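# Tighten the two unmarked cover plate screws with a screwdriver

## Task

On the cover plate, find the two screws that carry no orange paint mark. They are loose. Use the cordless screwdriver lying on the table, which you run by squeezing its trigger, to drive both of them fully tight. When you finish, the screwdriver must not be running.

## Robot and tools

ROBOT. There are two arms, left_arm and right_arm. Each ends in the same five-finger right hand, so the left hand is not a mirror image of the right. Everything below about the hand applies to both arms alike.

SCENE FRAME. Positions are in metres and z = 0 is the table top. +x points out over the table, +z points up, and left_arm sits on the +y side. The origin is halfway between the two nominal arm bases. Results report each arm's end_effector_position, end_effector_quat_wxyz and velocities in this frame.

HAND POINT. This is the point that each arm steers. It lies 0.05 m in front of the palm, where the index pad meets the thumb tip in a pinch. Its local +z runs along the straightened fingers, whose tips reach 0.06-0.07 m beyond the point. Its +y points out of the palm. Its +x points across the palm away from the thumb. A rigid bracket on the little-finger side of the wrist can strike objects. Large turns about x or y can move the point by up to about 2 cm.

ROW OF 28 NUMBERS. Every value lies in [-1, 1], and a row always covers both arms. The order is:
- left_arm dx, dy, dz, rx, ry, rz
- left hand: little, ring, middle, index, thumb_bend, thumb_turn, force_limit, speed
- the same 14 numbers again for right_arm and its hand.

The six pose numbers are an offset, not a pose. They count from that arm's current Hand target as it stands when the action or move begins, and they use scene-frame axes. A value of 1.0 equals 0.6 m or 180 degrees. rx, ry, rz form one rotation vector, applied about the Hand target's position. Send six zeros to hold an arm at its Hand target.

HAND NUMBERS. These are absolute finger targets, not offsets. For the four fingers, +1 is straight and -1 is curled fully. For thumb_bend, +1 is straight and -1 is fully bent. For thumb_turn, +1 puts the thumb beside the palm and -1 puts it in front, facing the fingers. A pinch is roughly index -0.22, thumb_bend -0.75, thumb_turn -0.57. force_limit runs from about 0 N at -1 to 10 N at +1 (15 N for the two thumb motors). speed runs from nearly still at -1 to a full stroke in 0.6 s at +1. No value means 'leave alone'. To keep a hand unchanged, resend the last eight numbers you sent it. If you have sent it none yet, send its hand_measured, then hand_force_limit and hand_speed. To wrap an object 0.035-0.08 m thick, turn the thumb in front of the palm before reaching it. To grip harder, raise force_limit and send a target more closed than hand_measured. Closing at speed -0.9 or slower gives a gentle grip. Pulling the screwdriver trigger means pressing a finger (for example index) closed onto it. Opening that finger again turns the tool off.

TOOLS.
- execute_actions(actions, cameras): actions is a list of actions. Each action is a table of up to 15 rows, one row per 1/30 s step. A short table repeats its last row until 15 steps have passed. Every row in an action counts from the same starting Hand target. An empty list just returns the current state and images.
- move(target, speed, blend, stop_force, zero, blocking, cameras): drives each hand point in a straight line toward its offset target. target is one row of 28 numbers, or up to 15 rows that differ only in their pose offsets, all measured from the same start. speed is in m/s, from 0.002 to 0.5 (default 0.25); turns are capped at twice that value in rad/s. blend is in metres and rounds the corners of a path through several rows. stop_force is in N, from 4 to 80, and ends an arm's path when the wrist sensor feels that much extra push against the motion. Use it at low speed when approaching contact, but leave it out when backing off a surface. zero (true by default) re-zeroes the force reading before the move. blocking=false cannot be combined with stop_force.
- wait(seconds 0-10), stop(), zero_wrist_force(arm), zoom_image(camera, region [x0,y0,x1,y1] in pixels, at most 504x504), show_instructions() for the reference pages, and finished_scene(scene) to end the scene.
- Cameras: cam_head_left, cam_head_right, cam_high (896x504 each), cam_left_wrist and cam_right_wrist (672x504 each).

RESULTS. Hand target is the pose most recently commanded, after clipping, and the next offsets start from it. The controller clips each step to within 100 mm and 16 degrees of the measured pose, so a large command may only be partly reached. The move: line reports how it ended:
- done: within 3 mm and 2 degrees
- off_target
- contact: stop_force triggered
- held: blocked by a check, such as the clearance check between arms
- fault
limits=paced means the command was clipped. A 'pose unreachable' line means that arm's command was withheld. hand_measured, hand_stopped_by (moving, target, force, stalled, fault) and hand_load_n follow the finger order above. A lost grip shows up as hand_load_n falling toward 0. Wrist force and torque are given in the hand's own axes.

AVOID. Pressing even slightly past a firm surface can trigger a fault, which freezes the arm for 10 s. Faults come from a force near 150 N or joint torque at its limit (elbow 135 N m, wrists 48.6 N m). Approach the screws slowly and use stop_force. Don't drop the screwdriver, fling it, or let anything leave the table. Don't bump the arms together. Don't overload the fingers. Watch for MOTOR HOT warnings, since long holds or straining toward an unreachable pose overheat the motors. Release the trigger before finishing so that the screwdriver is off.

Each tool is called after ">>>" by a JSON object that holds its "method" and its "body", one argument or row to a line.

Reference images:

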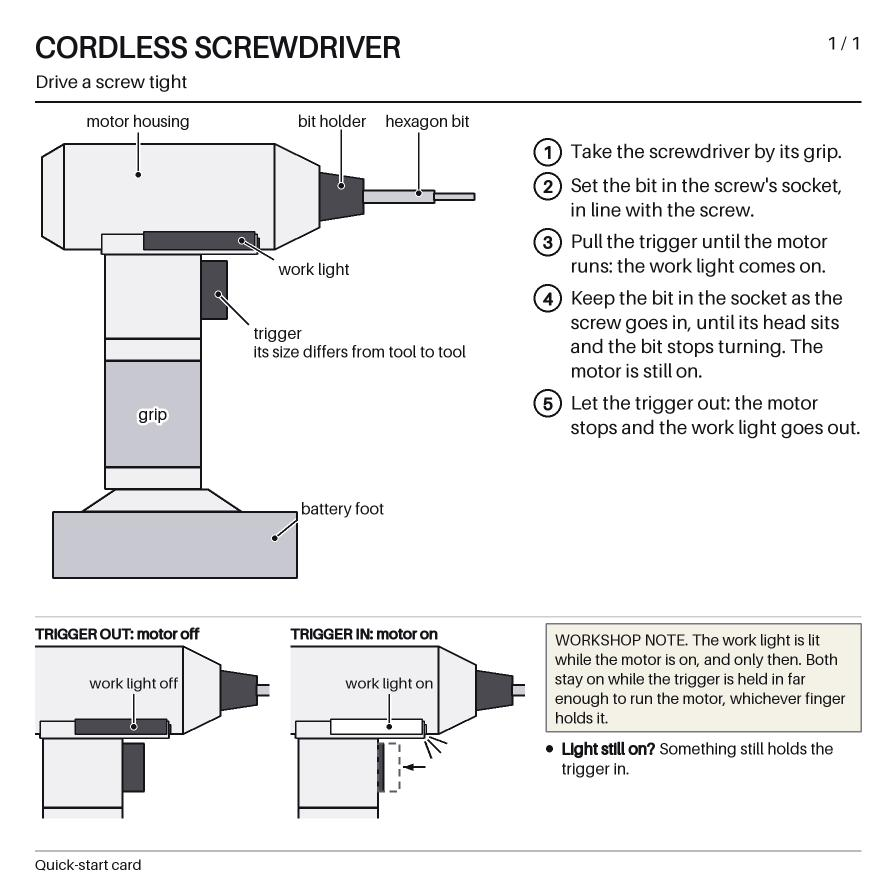

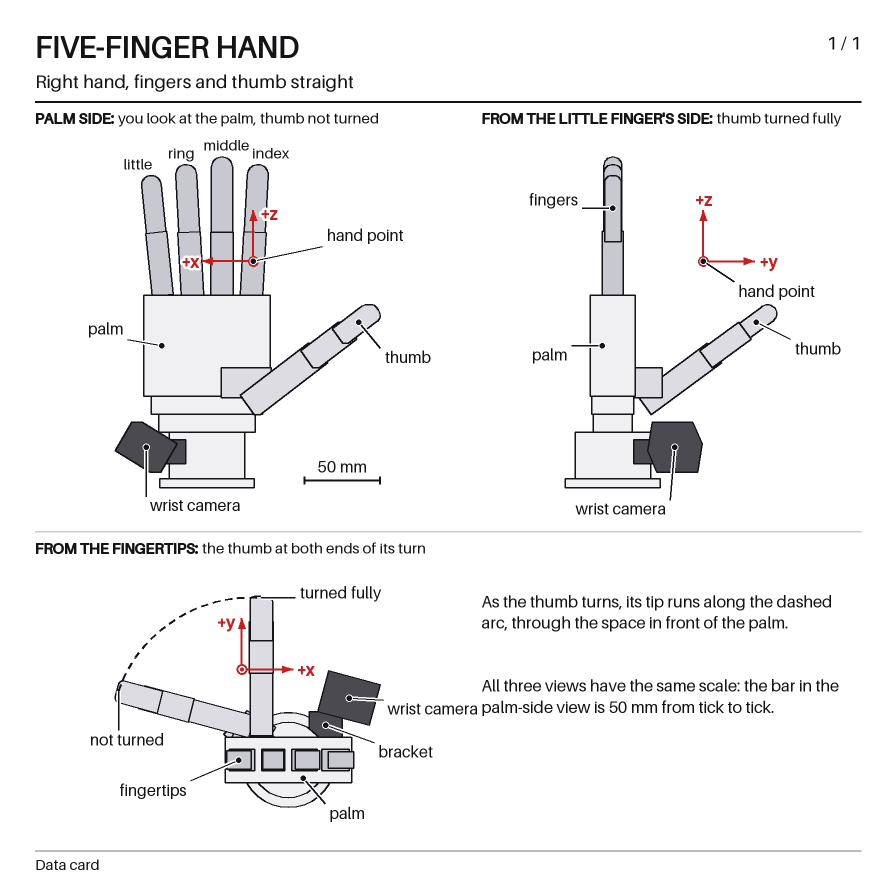

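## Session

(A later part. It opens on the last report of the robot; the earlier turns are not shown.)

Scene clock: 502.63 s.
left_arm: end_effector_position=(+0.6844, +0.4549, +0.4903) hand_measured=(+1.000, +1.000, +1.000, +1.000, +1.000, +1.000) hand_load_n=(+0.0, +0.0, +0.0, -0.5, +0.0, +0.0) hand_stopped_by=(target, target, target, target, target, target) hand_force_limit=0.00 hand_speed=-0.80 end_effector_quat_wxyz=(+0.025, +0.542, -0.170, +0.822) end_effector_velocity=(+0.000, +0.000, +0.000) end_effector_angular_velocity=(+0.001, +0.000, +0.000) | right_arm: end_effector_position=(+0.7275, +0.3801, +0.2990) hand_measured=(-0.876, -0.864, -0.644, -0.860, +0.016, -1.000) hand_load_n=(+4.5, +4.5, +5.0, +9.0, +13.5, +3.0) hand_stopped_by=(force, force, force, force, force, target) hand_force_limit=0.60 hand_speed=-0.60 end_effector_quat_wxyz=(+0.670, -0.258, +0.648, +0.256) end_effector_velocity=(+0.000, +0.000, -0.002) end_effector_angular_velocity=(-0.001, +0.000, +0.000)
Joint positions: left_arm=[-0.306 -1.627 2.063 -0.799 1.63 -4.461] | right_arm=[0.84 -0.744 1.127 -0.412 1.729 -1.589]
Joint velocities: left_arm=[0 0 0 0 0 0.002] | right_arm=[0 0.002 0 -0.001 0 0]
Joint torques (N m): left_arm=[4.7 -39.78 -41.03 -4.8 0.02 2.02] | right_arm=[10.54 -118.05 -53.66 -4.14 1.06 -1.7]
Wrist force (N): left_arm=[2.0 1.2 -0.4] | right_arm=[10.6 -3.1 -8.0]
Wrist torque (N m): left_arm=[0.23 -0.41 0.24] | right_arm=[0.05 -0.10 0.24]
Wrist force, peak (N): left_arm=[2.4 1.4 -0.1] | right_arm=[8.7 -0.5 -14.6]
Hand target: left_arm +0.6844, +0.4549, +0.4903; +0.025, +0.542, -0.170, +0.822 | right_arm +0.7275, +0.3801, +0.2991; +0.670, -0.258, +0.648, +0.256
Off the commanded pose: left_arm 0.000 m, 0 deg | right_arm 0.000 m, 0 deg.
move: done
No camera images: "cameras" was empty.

>>> {"method": "wait", "body": {
  "seconds": 0,
  "cameras": ["cam_left_wrist"]
}}

>>> {"method": "zoom_image", "body": {
  "camera": "cam_left_wrist",
  "region": [322, 340, 346, 364]
}}

Scene clock: 502.93 s.
left_arm: end_effector_position=(+0.6844, +0.4549, +0.4903) hand_measured=(+1.000, +1.000, +1.000, +1.000, +1.000, +1.000) hand_load_n=(+0.0, +0.0, +0.0, +0.0, +0.0, +0.0) hand_stopped_by=(target, target, target, target, target, target) hand_force_limit=0.00 hand_speed=-0.80 end_effector_quat_wxyz=(+0.025, +0.542, -0.170, +0.822) end_effector_velocity=(+0.000, +0.000, +0.000) end_effector_angular_velocity=(+0.000, +0.000, +0.000) | right_arm: end_effector_position=(+0.7275, +0.3801, +0.2990) hand_measured=(-0.876, -0.864, -0.644, -0.860, +0.016, -1.000) hand_load_n=(+4.5, +4.5, +5.0, +9.5, +13.5, +3.0) hand_stopped_by=(force, force, force, force, force, target) hand_force_limit=0.60 hand_speed=-0.60 end_effector_quat_wxyz=(+0.670, -0.258, +0.648, +0.256) end_effector_velocity=(+0.000, +0.000, +0.000) end_effector_angular_velocity=(+0.000, +0.000, +0.000)
Joint positions: left_arm=[-0.306 -1.627 2.063 -0.799 1.63 -4.461] | right_arm=[0.84 -0.744 1.127 -0.412 1.729 -1.589]
Joint velocities: left_arm=[0 0 0 0 0 0] | right_arm=[0 0 0 0 0 0]
Joint torques (N m): left_arm=[6.06 -42.1 -42.08 -4.59 -0.98 1.76] | right_arm=[6.66 -124.86 -51.81 -6.33 -0.24 -1.9]
Wrist force (N): left_arm=[2.2 1.0 0.0] | right_arm=[10.8 -3.4 -7.8]
Wrist torque (N m): left_arm=[0.17 -0.45 0.24] | right_arm=[-0.01 -0.14 0.25]
Wrist force, peak (N): left_arm=[2.3 1.4 -0.2] | right_arm=[11.3 -3.7 -9.3]
Hand target: left_arm +0.6844, +0.4549, +0.4903; +0.025, +0.542, -0.170, +0.822 | right_arm +0.7275, +0.3801, +0.2991; +0.670, -0.258, +0.648, +0.256
Off the commanded pose: left_arm 0.000 m, 0 deg | right_arm 0.000 m, 0 deg.
Images, in order (width x height): cam_left_wrist 672x504.

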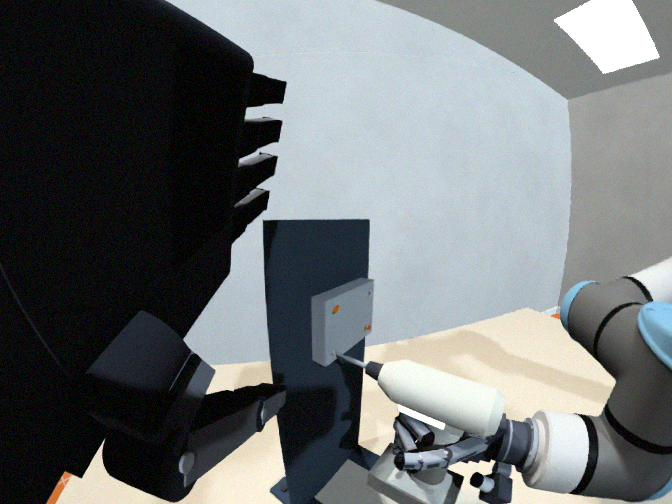

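Scaled by 21.000 from the camera's 672x504 image, which has a finer 960x720 frame.

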